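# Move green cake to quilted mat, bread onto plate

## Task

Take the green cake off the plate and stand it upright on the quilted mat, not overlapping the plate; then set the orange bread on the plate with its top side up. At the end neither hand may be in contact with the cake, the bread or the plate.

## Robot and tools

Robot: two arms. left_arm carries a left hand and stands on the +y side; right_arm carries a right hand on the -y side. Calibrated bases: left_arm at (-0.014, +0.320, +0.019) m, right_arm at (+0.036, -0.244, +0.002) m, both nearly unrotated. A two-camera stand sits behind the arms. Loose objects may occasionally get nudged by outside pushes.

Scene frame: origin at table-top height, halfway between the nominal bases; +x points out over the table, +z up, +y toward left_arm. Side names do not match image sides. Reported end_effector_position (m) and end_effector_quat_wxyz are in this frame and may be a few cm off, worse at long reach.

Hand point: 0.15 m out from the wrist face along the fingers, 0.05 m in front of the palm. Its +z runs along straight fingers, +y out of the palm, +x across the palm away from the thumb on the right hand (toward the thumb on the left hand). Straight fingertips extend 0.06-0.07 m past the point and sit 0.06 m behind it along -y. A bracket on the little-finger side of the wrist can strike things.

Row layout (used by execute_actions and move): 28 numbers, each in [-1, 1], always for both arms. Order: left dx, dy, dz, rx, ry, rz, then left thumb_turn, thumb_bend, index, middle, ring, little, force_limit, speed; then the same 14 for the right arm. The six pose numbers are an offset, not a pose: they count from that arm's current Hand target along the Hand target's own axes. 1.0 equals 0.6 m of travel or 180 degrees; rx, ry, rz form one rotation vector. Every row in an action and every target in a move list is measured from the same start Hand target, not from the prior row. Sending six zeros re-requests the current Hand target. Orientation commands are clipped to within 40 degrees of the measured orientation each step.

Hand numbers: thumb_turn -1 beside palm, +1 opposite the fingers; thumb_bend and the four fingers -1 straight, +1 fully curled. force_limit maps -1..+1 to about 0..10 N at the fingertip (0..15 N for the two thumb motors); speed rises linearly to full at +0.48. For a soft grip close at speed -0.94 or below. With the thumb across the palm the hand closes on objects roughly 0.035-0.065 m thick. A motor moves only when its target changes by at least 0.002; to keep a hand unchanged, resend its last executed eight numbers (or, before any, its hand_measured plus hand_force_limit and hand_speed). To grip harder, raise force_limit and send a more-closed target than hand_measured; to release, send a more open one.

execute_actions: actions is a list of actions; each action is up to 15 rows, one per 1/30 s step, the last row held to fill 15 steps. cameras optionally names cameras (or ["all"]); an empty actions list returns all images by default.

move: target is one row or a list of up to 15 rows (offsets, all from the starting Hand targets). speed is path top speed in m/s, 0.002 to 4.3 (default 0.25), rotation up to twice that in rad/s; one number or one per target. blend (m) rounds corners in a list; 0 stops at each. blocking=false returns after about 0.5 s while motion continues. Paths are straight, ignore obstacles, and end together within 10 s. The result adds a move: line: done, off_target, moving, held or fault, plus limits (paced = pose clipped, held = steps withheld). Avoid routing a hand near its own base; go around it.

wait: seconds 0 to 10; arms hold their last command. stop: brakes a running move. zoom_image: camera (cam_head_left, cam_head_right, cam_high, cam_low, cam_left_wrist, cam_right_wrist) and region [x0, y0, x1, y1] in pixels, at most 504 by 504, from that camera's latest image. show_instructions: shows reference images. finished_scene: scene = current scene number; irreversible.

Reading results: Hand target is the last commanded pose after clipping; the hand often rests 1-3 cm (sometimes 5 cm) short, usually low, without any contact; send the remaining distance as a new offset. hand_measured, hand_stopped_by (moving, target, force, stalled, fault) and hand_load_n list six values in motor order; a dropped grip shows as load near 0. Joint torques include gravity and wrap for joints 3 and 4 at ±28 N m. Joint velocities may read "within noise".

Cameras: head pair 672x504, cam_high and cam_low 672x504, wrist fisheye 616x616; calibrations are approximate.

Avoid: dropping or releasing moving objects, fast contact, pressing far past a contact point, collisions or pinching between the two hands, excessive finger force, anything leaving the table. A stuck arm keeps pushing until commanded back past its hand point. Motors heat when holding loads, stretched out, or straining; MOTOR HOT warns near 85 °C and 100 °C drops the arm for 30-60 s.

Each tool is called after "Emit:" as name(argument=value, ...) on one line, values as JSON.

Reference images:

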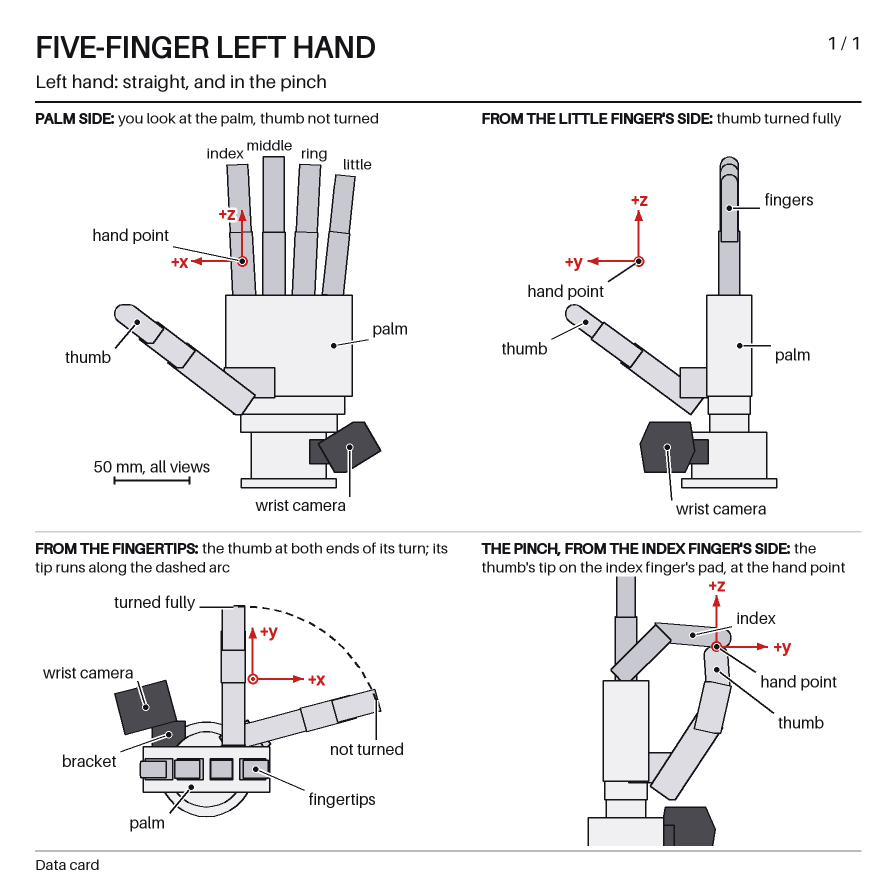

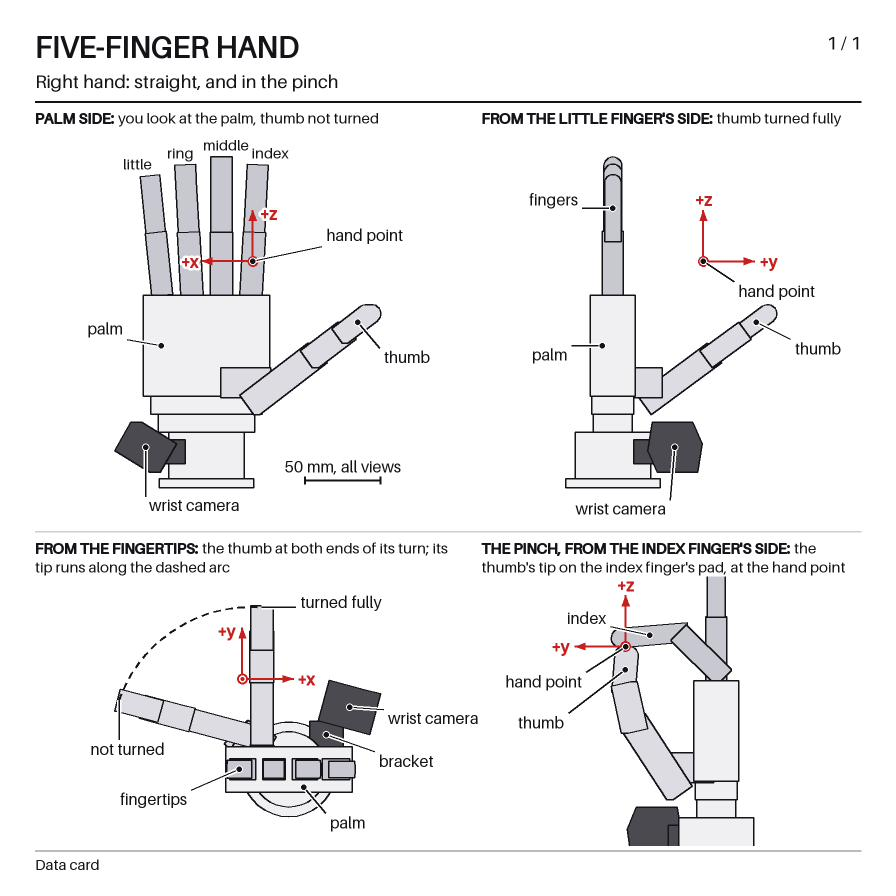

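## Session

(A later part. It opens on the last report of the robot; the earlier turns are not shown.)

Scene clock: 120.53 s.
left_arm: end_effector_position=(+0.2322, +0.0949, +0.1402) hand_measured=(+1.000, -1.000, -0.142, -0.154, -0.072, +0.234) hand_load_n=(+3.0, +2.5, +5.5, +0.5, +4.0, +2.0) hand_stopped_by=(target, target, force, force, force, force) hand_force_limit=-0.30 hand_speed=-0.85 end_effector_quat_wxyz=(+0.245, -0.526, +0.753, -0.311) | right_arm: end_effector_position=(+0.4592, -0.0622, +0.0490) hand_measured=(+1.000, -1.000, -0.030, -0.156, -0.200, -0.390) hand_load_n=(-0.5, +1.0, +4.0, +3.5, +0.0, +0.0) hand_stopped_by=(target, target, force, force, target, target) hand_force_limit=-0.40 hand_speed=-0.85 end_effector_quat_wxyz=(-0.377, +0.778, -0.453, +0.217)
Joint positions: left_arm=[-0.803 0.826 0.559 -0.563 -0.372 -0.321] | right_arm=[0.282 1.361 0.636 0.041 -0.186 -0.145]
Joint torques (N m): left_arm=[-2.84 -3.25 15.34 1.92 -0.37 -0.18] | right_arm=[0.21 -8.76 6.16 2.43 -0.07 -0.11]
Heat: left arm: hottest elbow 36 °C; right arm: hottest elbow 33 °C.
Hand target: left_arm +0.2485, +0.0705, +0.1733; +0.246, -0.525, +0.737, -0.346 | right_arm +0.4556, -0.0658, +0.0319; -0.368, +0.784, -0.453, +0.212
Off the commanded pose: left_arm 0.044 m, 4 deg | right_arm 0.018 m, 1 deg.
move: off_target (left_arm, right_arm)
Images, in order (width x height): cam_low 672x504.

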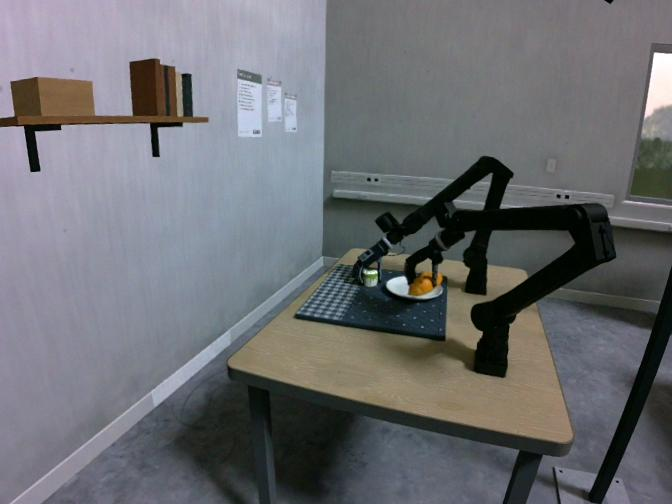

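Emit:
move(target=[[0,0,0,0,0,0,1,-1,0.3,0.3,0.3,0.3,-0.3,-0.85, 0,0,0,0,0,0,1,-1,-0.7,-0.7,-0.7,-0.7,-0.4,-0.2],[0,0,0,0,0,0,1,-1,0.3,0.3,0.3,0.3,-0.3,-0.85, 0,-0.0023,-0.0495,0,0,0,1,-1,-0.7,-0.7,-0.7,-0.7,-0.4,-0.2],[0,0,0,0,0,0,1,-1,0.3,0.3,0.3,0.3,-0.3,-0.85, 0.0183,-0.1488,-0.2127,0,0,0,1,-1,-0.7,-0.7,-0.7,-0.7,-0.4,-0.2],[0.1176,-0.036,0.05,0,0,0,1,-1,0.3,0.3,0.3,0.3,-0.3,-0.85, 0.2577,-0.0278,-0.4573,0,0,0,1,-1,-0.7,-0.7,-0.7,-0.7,-0.4,-0.2],[0.2352,-0.0721,0.1,0,0,0,1,-1,0.3,0.3,0.3,0.3,-0.3,-0.85, 0.2577,-0.0278,-0.4573,0,0,0,1,-1,-0.7,-0.7,-0.7,-0.7,-0.4,-0.2]], speed=[0.1,0.08,0.15,0.25,0.2], blend=[0,0.01,0.03,0.02,0], cameras=["all"])

Emit:
zoom_image(camera="cam_high", region=[180, 120, 340, 280])

Scene clock: 136.97 s.
left_arm: end_effector_position=(+0.2604, -0.0579, +0.1430) hand_measured=(+1.000, -1.000, -0.142, -0.154, -0.072, +0.234) hand_load_n=(+3.0, +2.5, +6.0, +0.5, +4.0, +2.0) hand_stopped_by=(target, target, force, force, force, force) hand_force_limit=-0.30 hand_speed=-0.85 end_effector_quat_wxyz=(+0.251, -0.522, +0.752, -0.315) | right_arm: end_effector_position=(+0.3462, -0.2896, +0.1985) hand_measured=(+1.000, -1.000, -0.700, -0.700, -0.700, -0.700) hand_load_n=(+0.0, +0.0, +0.0, +0.0, +0.0, +0.0) hand_stopped_by=(target, target, target, target, target, target) hand_force_limit=-0.40 hand_speed=-0.20 end_effector_quat_wxyz=(-0.369, +0.782, -0.463, +0.195)
Joint positions: left_arm=[-1.037 1.276 0.863 -0.488 -0.533 -0.504] | right_arm=[-0.509 0.937 0.822 -0.936 -0.722 -0.81]
Joint torques (N m): left_arm=[-2.32 -8.53 14.5 1.81 -0.5 -0.19] | right_arm=[-0.09 -4.6 13.41 0.24 -0.44 -0.12]
Motor temperatures (°C): left_arm=[30 28 38 28 30 25] | right_arm=[32 28 33 26 26 29]
Heat: left arm: hottest elbow 38 °C; right arm: hottest elbow 33 °C.
Hand target: left_arm +0.2722, -0.0870, +0.1684; +0.246, -0.525, +0.737, -0.346 | right_arm +0.3592, -0.2999, +0.2201; -0.368, +0.784, -0.453, +0.212
Off the commanded pose: left_arm 0.040 m, 4 deg | right_arm 0.027 m, 2 deg.
move: off_target (left_arm, right_arm)
camera_calibration:
cam_left_wrist: T_world_to_cam=[[0.51943, -0.545813, 0.657481, -0.253419], [-0.787784, -0.603949, 0.121001, 0.154626], [0.331041, -0.580805, -0.743692, 0.105246], [0, 0, 0, 1]] pos_world=[0.218604, 0.0161945, 0.226179]
cam_right_wrist: T_world_to_cam=[[-0.436019, -0.507815, -0.742975, 0.156564], [-0.86625, 0.460596, 0.193552, 0.396379], [0.243923, 0.727994, -0.640723, 0.368413], [0, 0, 0, 1]] pos_world=[0.321764, -0.371267, 0.275654]

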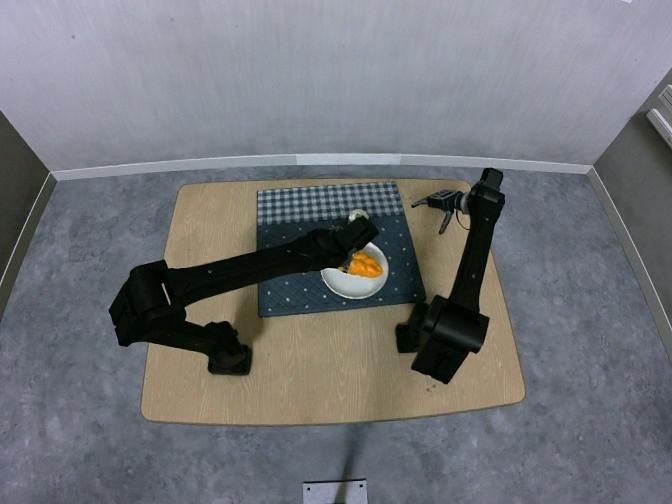

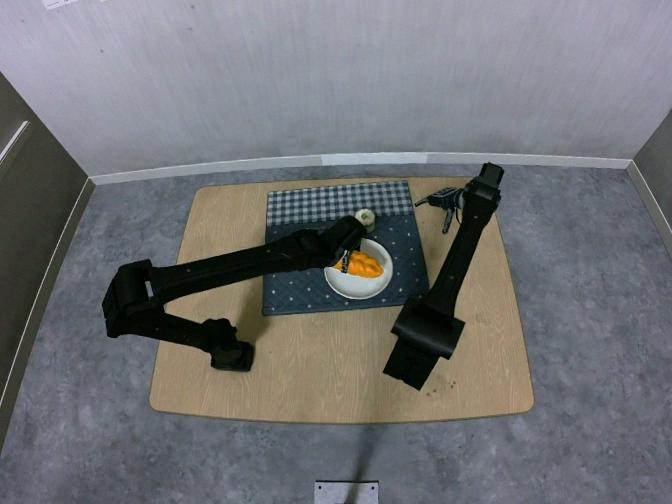

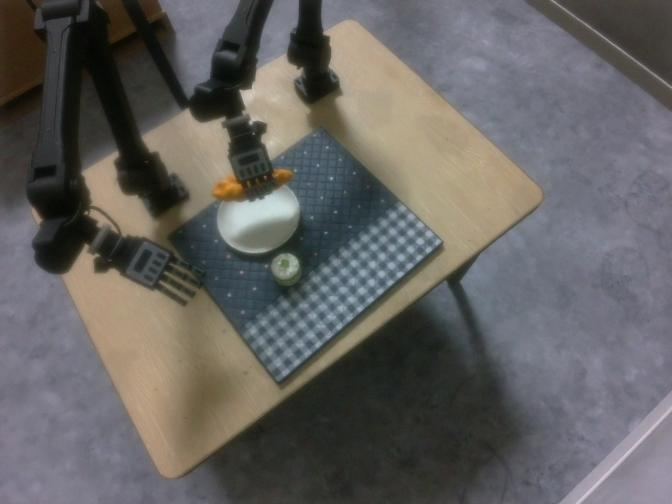

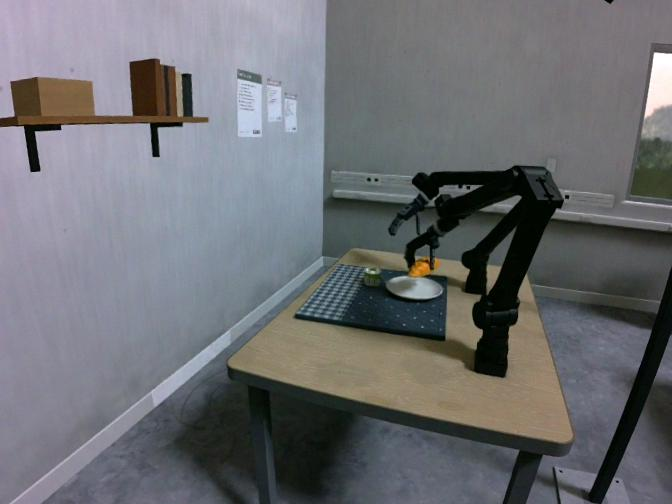

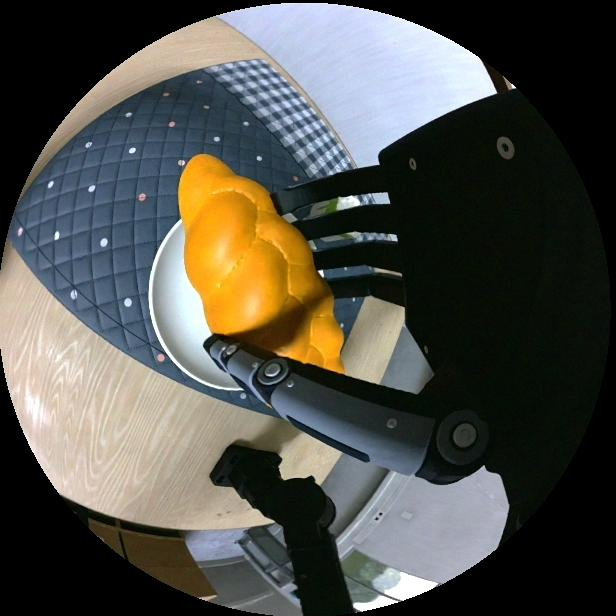

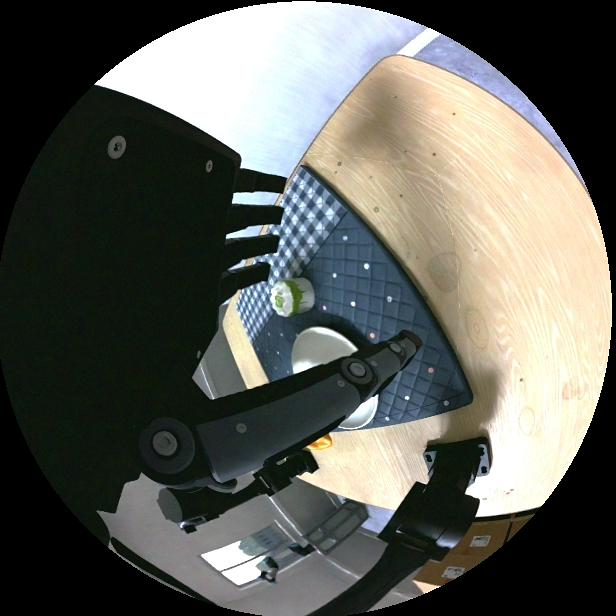

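Scaled by 3.150 from the camera's 672x504 image, which has a finer 960x720 frame.

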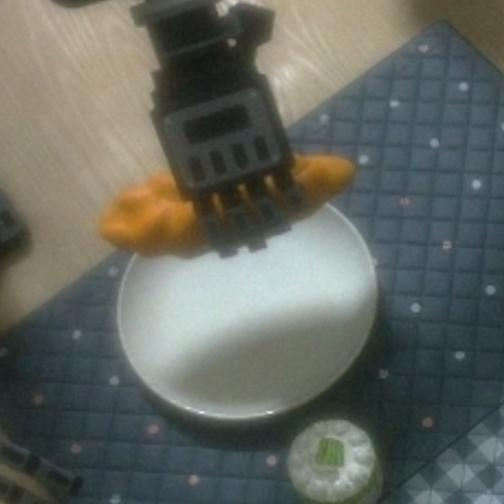

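Emit:
move(target=[[0.0024,0.072,0.0908,0,0,0,1,-1,0.3,0.3,0.3,0.3,-0.3,-0.85, 0,0,0,0,0,0,1,-1,-0.7,-0.7,-0.7,-0.7,-0.4,-0.2]], speed=0.12, cameras=["cam_high","cam_low","cam_left_wrist","cam_right_wrist"])

Emit:
zoom_image(camera="cam_high", region=[180, 120, 340, 280])

Emit:
zoom_image(camera="cam_low", region=[350, 230, 470, 320])

Scene clock: 149.93 s.
left_arm: end_effector_position=(+0.2804, -0.0965, +0.1088) hand_measured=(+1.000, -1.000, -0.142, -0.154, -0.072, +0.234) hand_load_n=(+3.0, +2.5, +6.0, +1.0, +4.0, +2.0) hand_stopped_by=(target, target, force, force, force, force) hand_force_limit=-0.30 hand_speed=-0.85 end_effector_quat_wxyz=(+0.244, -0.523, +0.738, -0.350) | right_arm: end_effector_position=(+0.3462, -0.2896, +0.1985) hand_measured=(+1.000, -1.000, -0.700, -0.700, -0.700, -0.700) hand_load_n=(+0.0, +0.5, +0.0, +0.0, +0.0, +0.0) hand_stopped_by=(target, target, target, target, target, target) hand_force_limit=-0.40 hand_speed=-0.20 end_effector_quat_wxyz=(-0.369, +0.782, -0.463, +0.195)
Joint positions: left_arm=[-1.037 1.408 0.854 -0.272 -0.523 -0.504] | right_arm=[-0.509 0.937 0.822 -0.936 -0.722 -0.81]
Joint torques (N m): left_arm=[-0.5 -9.7 8.1 1.94 -0.33 0.02] | right_arm=[-0.15 -4.6 13.39 0.32 -0.44 -0.13]
Heat: left arm: hottest elbow 39 °C; right arm: hottest elbow 36 °C.
Hand target: left_arm +0.2852, -0.0931, +0.1004; +0.246, -0.525, +0.737, -0.346 | right_arm +0.3592, -0.2998, +0.2200; -0.368, +0.784, -0.453, +0.212
Off the commanded pose: left_arm 0.010 m, 1 deg | right_arm 0.027 m, 2 deg.
move: off_target (right_arm)
camera_calibration:
cam_left_wrist: T_world_to_cam=[[0.494807, -0.501656, 0.709583, -0.256896], [-0.795407, -0.590314, 0.137317, 0.15297], [0.349991, -0.632353, -0.691113, 0.0346883], [0, 0, 0, 1]] pos_world=[0.236647, -0.0166378, 0.185257]
cam_right_wrist: T_world_to_cam=[[-0.435758, -0.508275, -0.742813, 0.156265], [-0.866491, 0.460198, 0.193418, 0.396345], [0.243532, 0.727924, -0.640951, 0.368575], [0, 0, 0, 1]] pos_world=[0.321763, -0.371266, 0.275654]
Images, in order (width x height): cam_high 672x504, cam_low 672x504, cam_left_wrist 616x616, cam_right_wrist 616x616.

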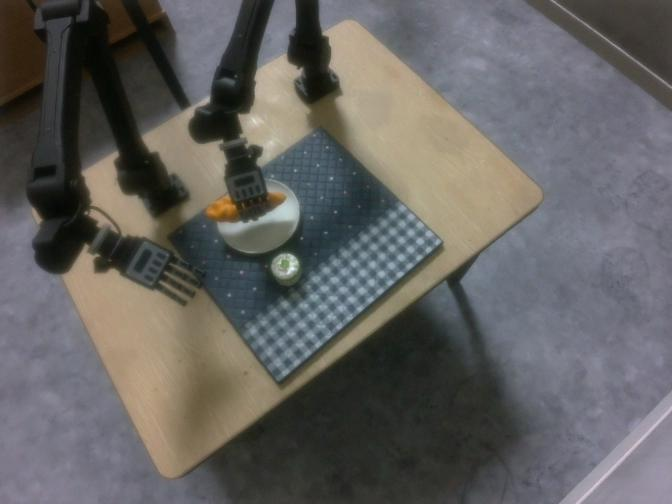

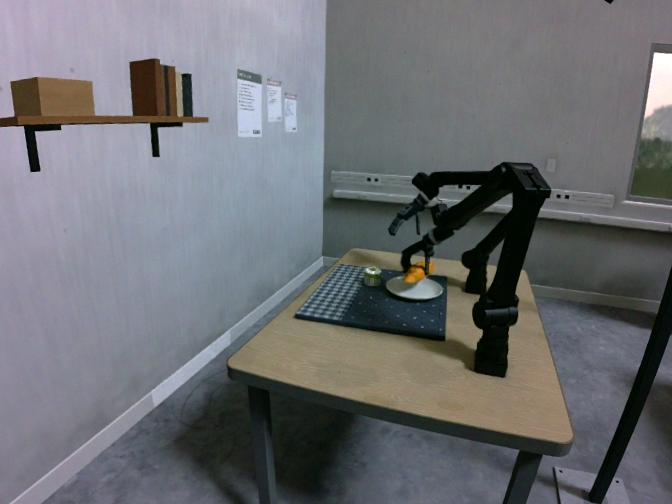

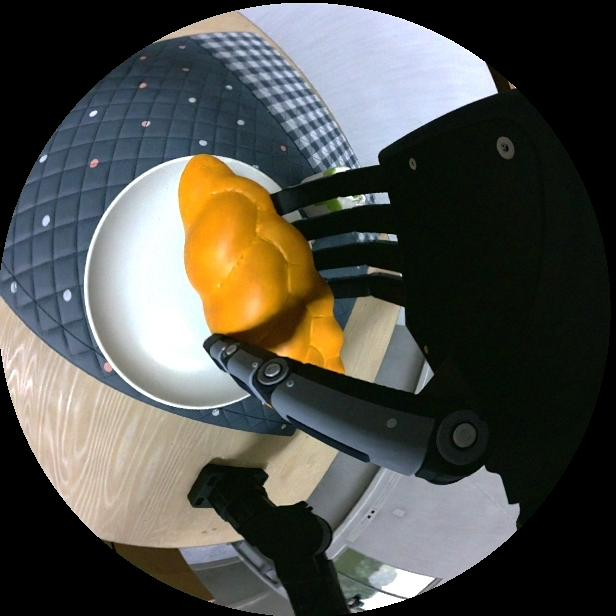

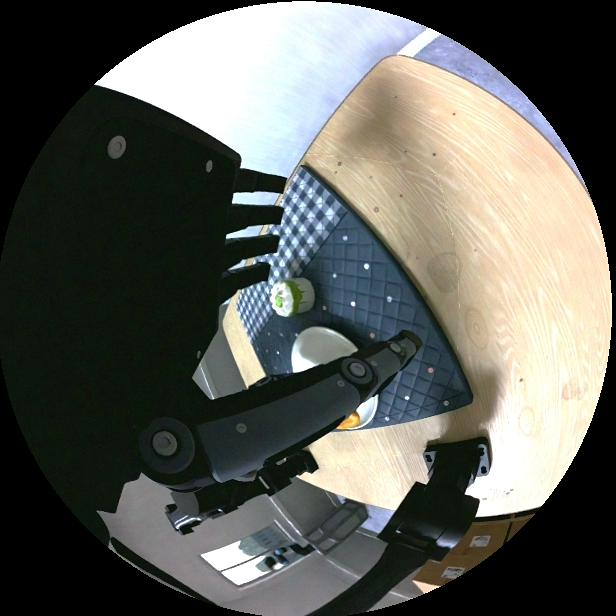

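Scaled by 3.150 from the camera's 672x504 image, which has a finer 960x720 frame.

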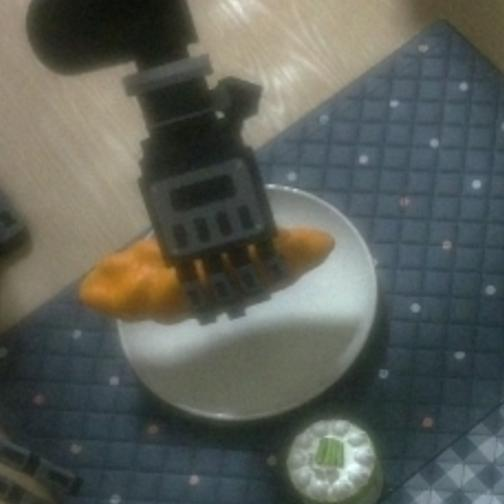

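Scaled by 4.200 from the camera's 672x504 image, which has a finer 960x720 frame.

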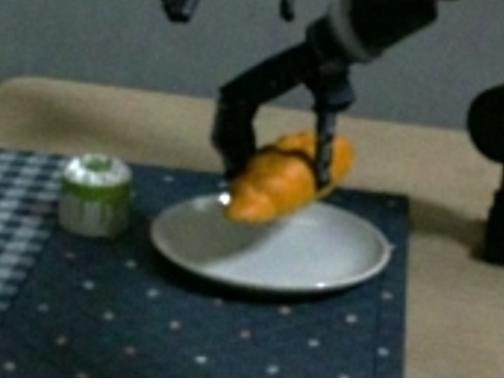

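Emit:
move(target=[[-0.0263,0.0369,0.0235,0,0,0,1,-1,0.3,0.3,0.3,0.3,-0.3,-0.85, 0,0,0,0,0,0,1,-1,-0.7,-0.7,-0.7,-0.7,-0.4,-0.2]], speed=0.1, cameras=["cam_high","cam_low"])

Emit:
zoom_image(camera="cam_high", region=[180, 120, 340, 280])

Emit:
zoom_image(camera="cam_low", region=[350, 230, 470, 320])

Scene clock: 166.37 s.
left_arm: end_effector_position=(+0.2826, -0.0825, +0.0837) hand_measured=(+1.000, -1.000, -0.142, -0.154, -0.072, +0.234) hand_load_n=(+3.0, +2.5, +5.5, +0.5, +4.0, +2.0) hand_stopped_by=(target, target, force, force, force, force) hand_force_limit=-0.30 hand_speed=-0.85 end_effector_quat_wxyz=(+0.242, -0.526, +0.736, -0.352) | right_arm: end_effector_position=(+0.3462, -0.2896, +0.1985) hand_measured=(+1.000, -1.000, -0.700, -0.700, -0.700, -0.700) hand_load_n=(+0.0, +0.0, +0.0, +0.0, +0.0, +0.0) hand_stopped_by=(target, target, target, target, target, target) hand_force_limit=-0.40 hand_speed=-0.20 end_effector_quat_wxyz=(-0.369, +0.782, -0.463, +0.195)
Joint positions: left_arm=[-1.013 1.422 0.785 -0.177 -0.507 -0.492] | right_arm=[-0.509 0.937 0.822 -0.936 -0.722 -0.81]
Joint torques (N m): left_arm=[0.03 -10.17 7.54 1.96 -0.26 0.11] | right_arm=[-0.15 -4.6 13.41 0.32 -0.44 -0.12]
Motor temperatures (°C): left_arm=[30 29 37 28 30 25] | right_arm=[32 27 38 26 26 29]
Heat: left arm: hottest elbow 37 °C; right arm: hottest elbow 38 °C.
Hand target: left_arm +0.2872, -0.0771, +0.0743; +0.246, -0.525, +0.737, -0.346 | right_arm +0.3592, -0.2998, +0.2200; -0.368, +0.784, -0.453, +0.212
Off the commanded pose: left_arm 0.012 m, 1 deg | right_arm 0.027 m, 2 deg.
move: off_target (left_arm, right_arm)
Images, in order (width x height): cam_high 672x504, cam_low 672x504.

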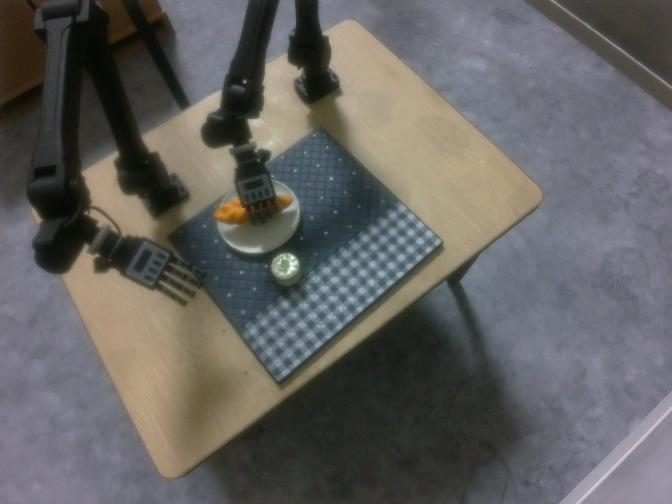

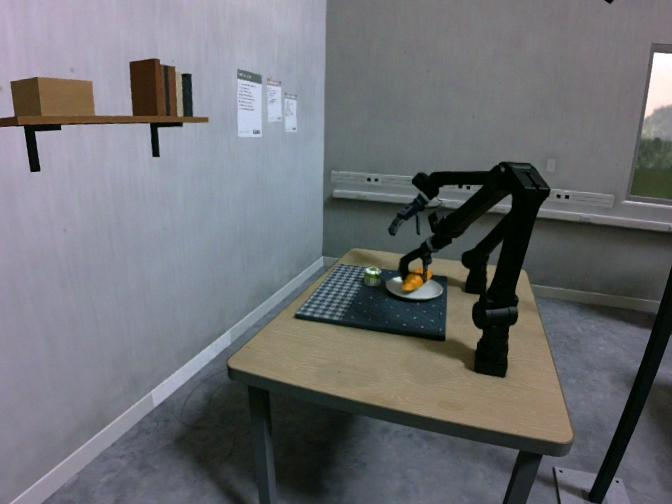

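Scaled by 3.150 from the camera's 672x504 image, which has a finer 960x720 frame.

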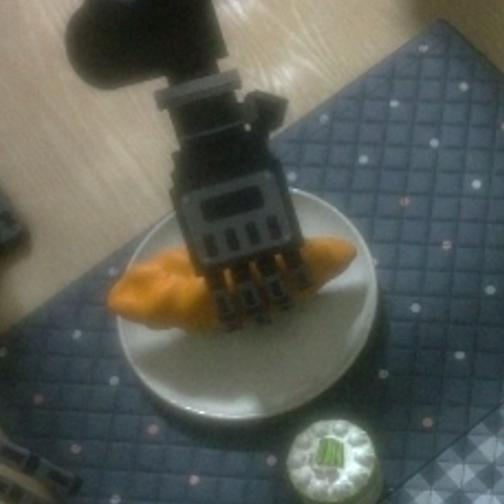

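Scaled by 4.200 from the camera's 672x504 image, which has a finer 960x720 frame.

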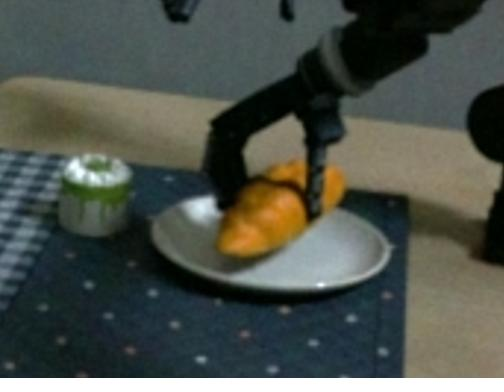

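Emit:
move(target=[[-0.0044,0,0.0161,0,0,0,1,-1,0.3,0.3,0.3,0.3,-0.3,-0.85, 0,0,0,0,0,0,1,-1,-0.7,-0.7,-0.7,-0.7,-0.4,-0.2],[-0.0044,0.0228,0.0353,0,0,0,1,-1,0.3,0.3,0.3,0.3,-0.3,-0.85, 0,0,0,0,0,0,1,-1,-0.7,-0.7,-0.7,-0.7,-0.4,-0.2]], speed=0.06, blend=0.003, cameras=["cam_high","cam_low"])

Emit:
zoom_image(camera="cam_high", region=[180, 120, 340, 280])

Emit:
zoom_image(camera="cam_low", region=[350, 230, 470, 320])

Scene clock: 177.40 s.
left_arm: end_effector_position=(+0.2906, -0.0832, +0.0601) hand_measured=(+1.000, -1.000, -0.142, -0.154, -0.072, +0.236) hand_load_n=(+3.0, +2.5, +6.0, +0.5, +4.0, +2.0) hand_stopped_by=(target, target, force, force, force, force) hand_force_limit=-0.30 hand_speed=-0.85 end_effector_quat_wxyz=(+0.242, -0.525, +0.736, -0.352) | right_arm: end_effector_position=(+0.3462, -0.2896, +0.1985) hand_measured=(+1.000, -1.000, -0.700, -0.700, -0.700, -0.700) hand_load_n=(+0.0, +0.0, +0.0, +0.0, +0.0, +0.0) hand_stopped_by=(target, target, target, target, target, target) hand_force_limit=-0.40 hand_speed=-0.20 end_effector_quat_wxyz=(-0.369, +0.782, -0.463, +0.195)
Joint positions: left_arm=[-0.996 1.48 0.767 -0.093 -0.494 -0.476] | right_arm=[-0.509 0.937 0.822 -0.936 -0.722 -0.81]
Joint torques (N m): left_arm=[-0.67 -9.41 7.27 1.94 -0.29 0.11] | right_arm=[-0.15 -4.72 13.39 0.32 -0.45 -0.12]
Heat: left arm: hottest elbow 36 °C; right arm: hottest elbow 39 °C.
Hand target: left_arm +0.2952, -0.0771, +0.0502; +0.246, -0.525, +0.737, -0.346 | right_arm +0.3592, -0.2998, +0.2200; -0.368, +0.784, -0.453, +0.212
Off the commanded pose: left_arm 0.012 m, 1 deg | right_arm 0.027 m, 2 deg.
move: off_target (left_arm, right_arm)
Images, in order (width x height): cam_high 672x504, cam_low 672x504.

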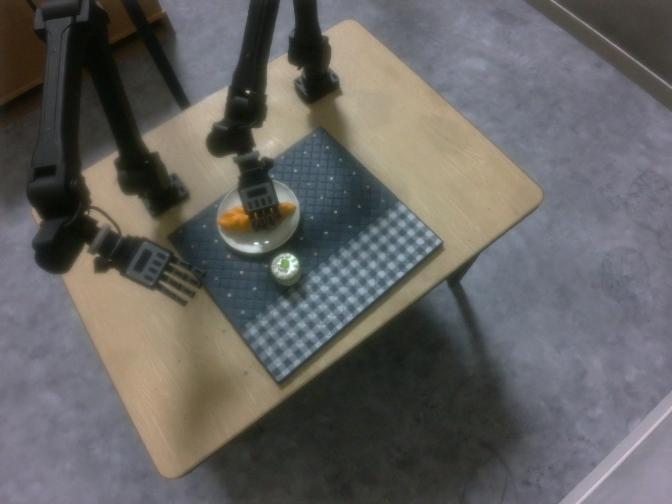

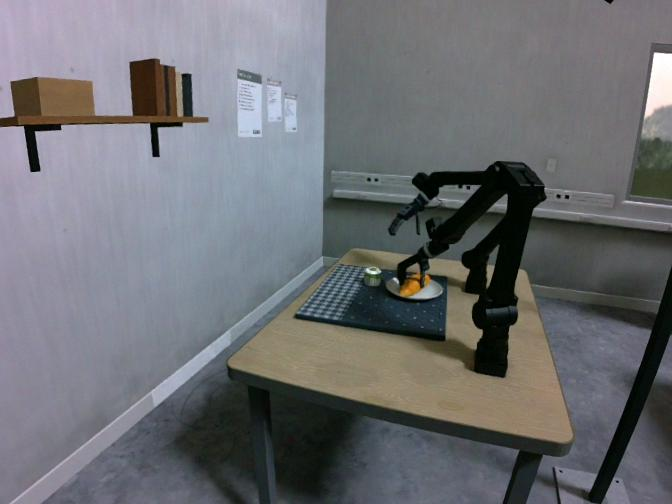

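Scaled by 3.150 from the camera's 672x504 image, which has a finer 960x720 frame.

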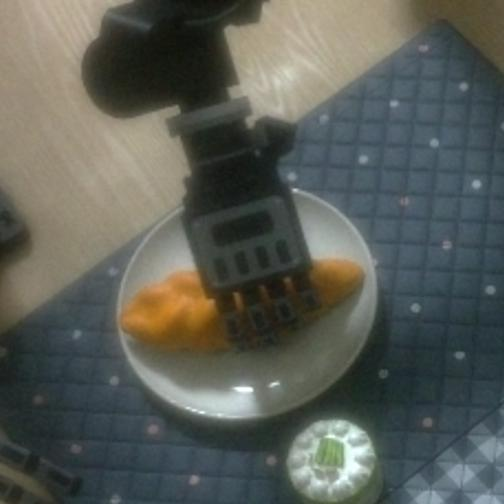

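Scaled by 4.200 from the camera's 672x504 image, which has a finer 960x720 frame.

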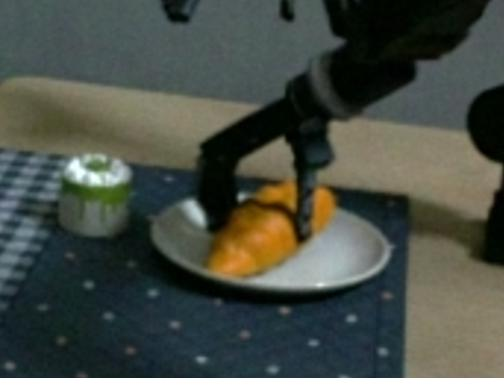

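Emit:
move(target=[[0.0016,0.0158,0.007,0,0,0,1,-1,0.3,0.3,0.3,0.3,-0.3,-0.85, 0,0,0,0,0,0,1,-1,-0.7,-0.7,-0.7,-0.7,-0.4,-0.2]], speed=0.05, cameras=["cam_low"])

Emit:
zoom_image(camera="cam_low", region=[350, 230, 470, 320])

Scene clock: 184.63 s.
left_arm: end_effector_position=(+0.2917, -0.0845, +0.0561) hand_measured=(+1.000, -1.000, -0.142, -0.154, -0.072, +0.236) hand_load_n=(+4.5, +2.5, +6.0, +0.5, +4.0, +1.0) hand_stopped_by=(target, target, force, force, force, force) hand_force_limit=-0.30 hand_speed=-0.85 end_effector_quat_wxyz=(+0.242, -0.525, +0.733, -0.358) | right_arm: end_effector_position=(+0.3462, -0.2896, +0.1985) hand_measured=(+1.000, -1.000, -0.700, -0.700, -0.700, -0.700) hand_load_n=(+0.0, +0.0, +0.0, +0.0, +0.0, -0.5) hand_stopped_by=(target, target, target, target, target, target) hand_force_limit=-0.40 hand_speed=-0.20 end_effector_quat_wxyz=(-0.369, +0.782, -0.463, +0.195)
Joint positions: left_arm=[-0.996 1.49 0.758 -0.06 -0.495 -0.476] | right_arm=[-0.509 0.937 0.822 -0.936 -0.722 -0.81]
Joint torques (N m): left_arm=[-0.38 -9.93 6.79 1.81 -0.43 0.02] | right_arm=[-0.21 -4.66 13.39 0.34 -0.44 -0.12]
Heat: left arm: hottest elbow 36 °C; right arm: hottest elbow 40 °C.
Hand target: left_arm +0.2922, -0.0770, +0.0402; +0.246, -0.525, +0.737, -0.346 | right_arm +0.3592, -0.2998, +0.2200; -0.368, +0.784, -0.453, +0.212
Off the commanded pose: left_arm 0.018 m, 1 deg | right_arm 0.027 m, 2 deg.
move: off_target (left_arm, right_arm)
Images, in order (width x height): cam_low 672x504.

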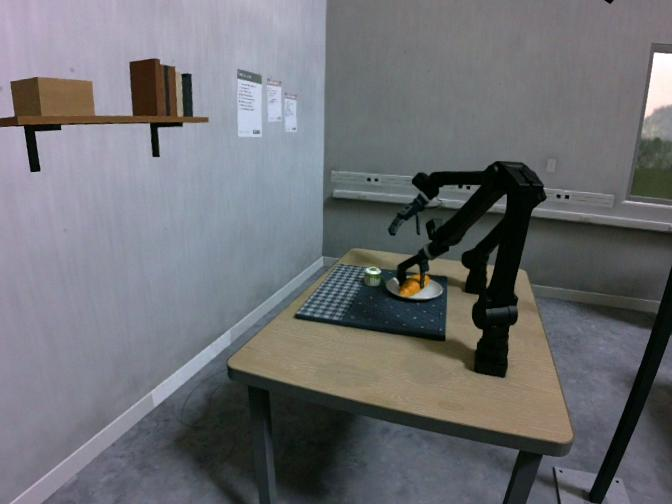

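Scaled by 4.200 from the camera's 672x504 image, which has a finer 960x720 frame.

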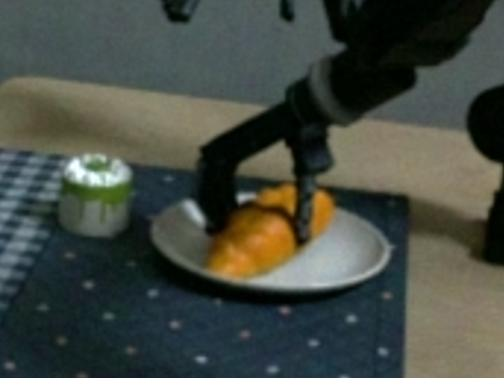

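Emit:
move(target=[[0,0,0,0,0,0,1,-1,-0.6,-0.6,-0.6,-0.6,-0.3,-0.2, 0,0,0,0,0,0,1,-1,-0.7,-0.7,-0.7,-0.7,-0.4,-0.2],[0,-0.0102,-0.0452,0,0,0,1,-1,-0.6,-0.6,-0.6,-0.6,-0.3,-0.2, 0,0,0,0,0,0,1,-1,-0.7,-0.7,-0.7,-0.7,-0.4,-0.2],[-0.031,-0.1517,-0.209,0,0,0,1,-1,-0.6,-0.6,-0.6,-0.6,-0.3,-0.2, 0,0,0,0,0,0,1,-1,-0.7,-0.7,-0.7,-0.7,-0.4,-0.2],[-0.2247,-0.0863,-0.2878,0,0,0,1,-1,-0.6,-0.6,-0.6,-0.6,-0.3,-0.2, 0,0,0,0,0,0,1,-1,-0.7,-0.7,-0.7,-0.7,-0.4,-0.2]], speed=[0.1,0.08,0.15,0.25], blend=[0,0.008,0.03,0], cameras=["cam_low","cam_high","cam_head_left"])

Emit:
zoom_image(camera="cam_high", region=[180, 120, 340, 300])

Emit:
zoom_image(camera="cam_low", region=[350, 230, 470, 320])

Scene clock: 196.40 s.
left_arm: end_effector_position=(+0.2439, +0.0734, +0.1971) hand_measured=(+1.000, -1.000, -0.600, -0.600, -0.600, -0.600) hand_load_n=(+0.0, +0.0, +0.0, +0.0, +0.0, +0.0) hand_stopped_by=(target, target, target, target, target, target) hand_force_limit=-0.30 hand_speed=-0.20 end_effector_quat_wxyz=(+0.243, -0.525, +0.734, -0.356) | right_arm: end_effector_position=(+0.3462, -0.2896, +0.1985) hand_measured=(+1.000, -1.000, -0.700, -0.700, -0.700, -0.700) hand_load_n=(+0.0, +0.0, +0.0, +0.0, +0.0, -0.5) hand_stopped_by=(target, target, target, target, target, target) hand_force_limit=-0.40 hand_speed=-0.20 end_effector_quat_wxyz=(-0.369, +0.782, -0.463, +0.195)
Joint positions: left_arm=[-0.816 0.803 0.662 -0.599 -0.367 -0.339] | right_arm=[-0.509 0.937 0.822 -0.936 -0.722 -0.81]
Joint torques (N m): left_arm=[-0.26 -5.01 8.66 1.01 -0.19 0.09] | right_arm=[-0.15 -4.66 13.39 0.34 -0.44 -0.12]
Heat: left arm: hottest elbow 35 °C; right arm: hottest elbow 41 °C.
Hand target: left_arm +0.2421, +0.0831, +0.1904; +0.246, -0.525, +0.737, -0.346 | right_arm +0.3592, -0.2998, +0.2200; -0.368, +0.784, -0.453, +0.212
Off the commanded pose: left_arm 0.012 m, 1 deg | right_arm 0.027 m, 2 deg.
move: off_target (left_arm, right_arm)
Images, in order (width x height): cam_head_left 672x504, cam_high 672x504, cam_low 672x504.

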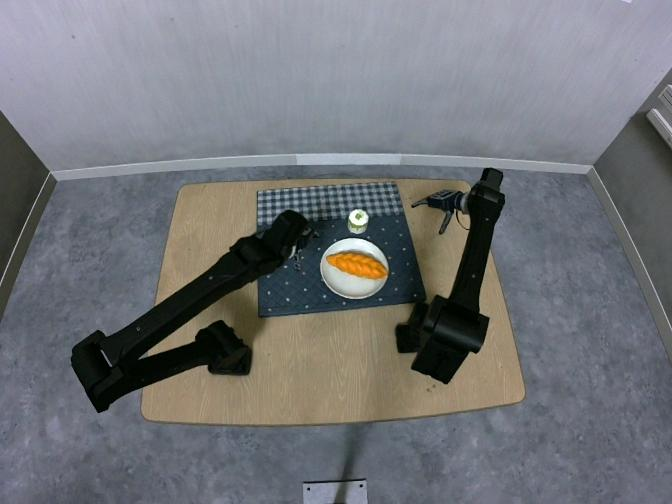

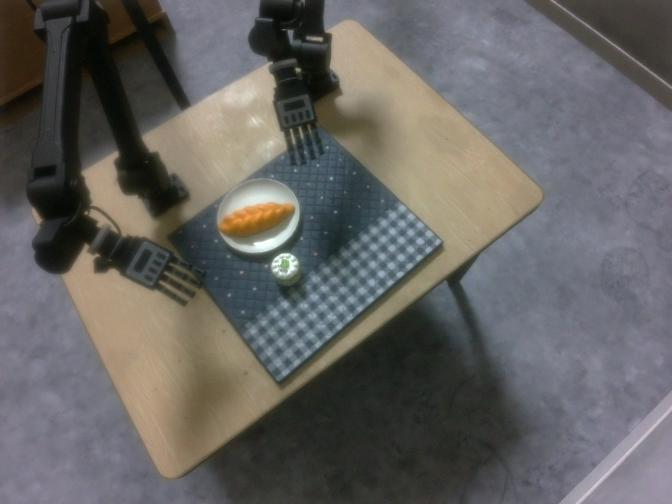

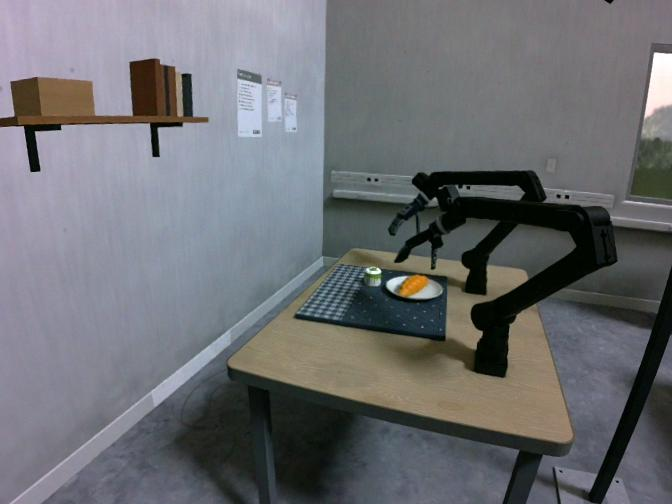

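Scaled by 2.800 from the camera's 672x504 image, which has a finer 960x720 frame.

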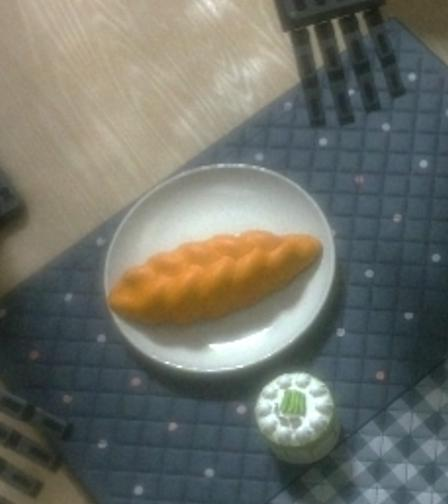

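Scaled by 4.200 from the camera's 672x504 image, which has a finer 960x720 frame.

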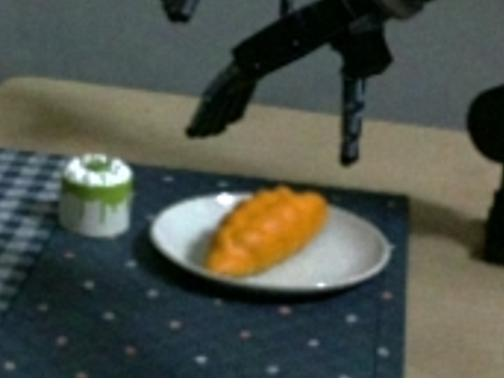

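Emit:
finished_scene(scene=2)

The scene is finished: the task was done.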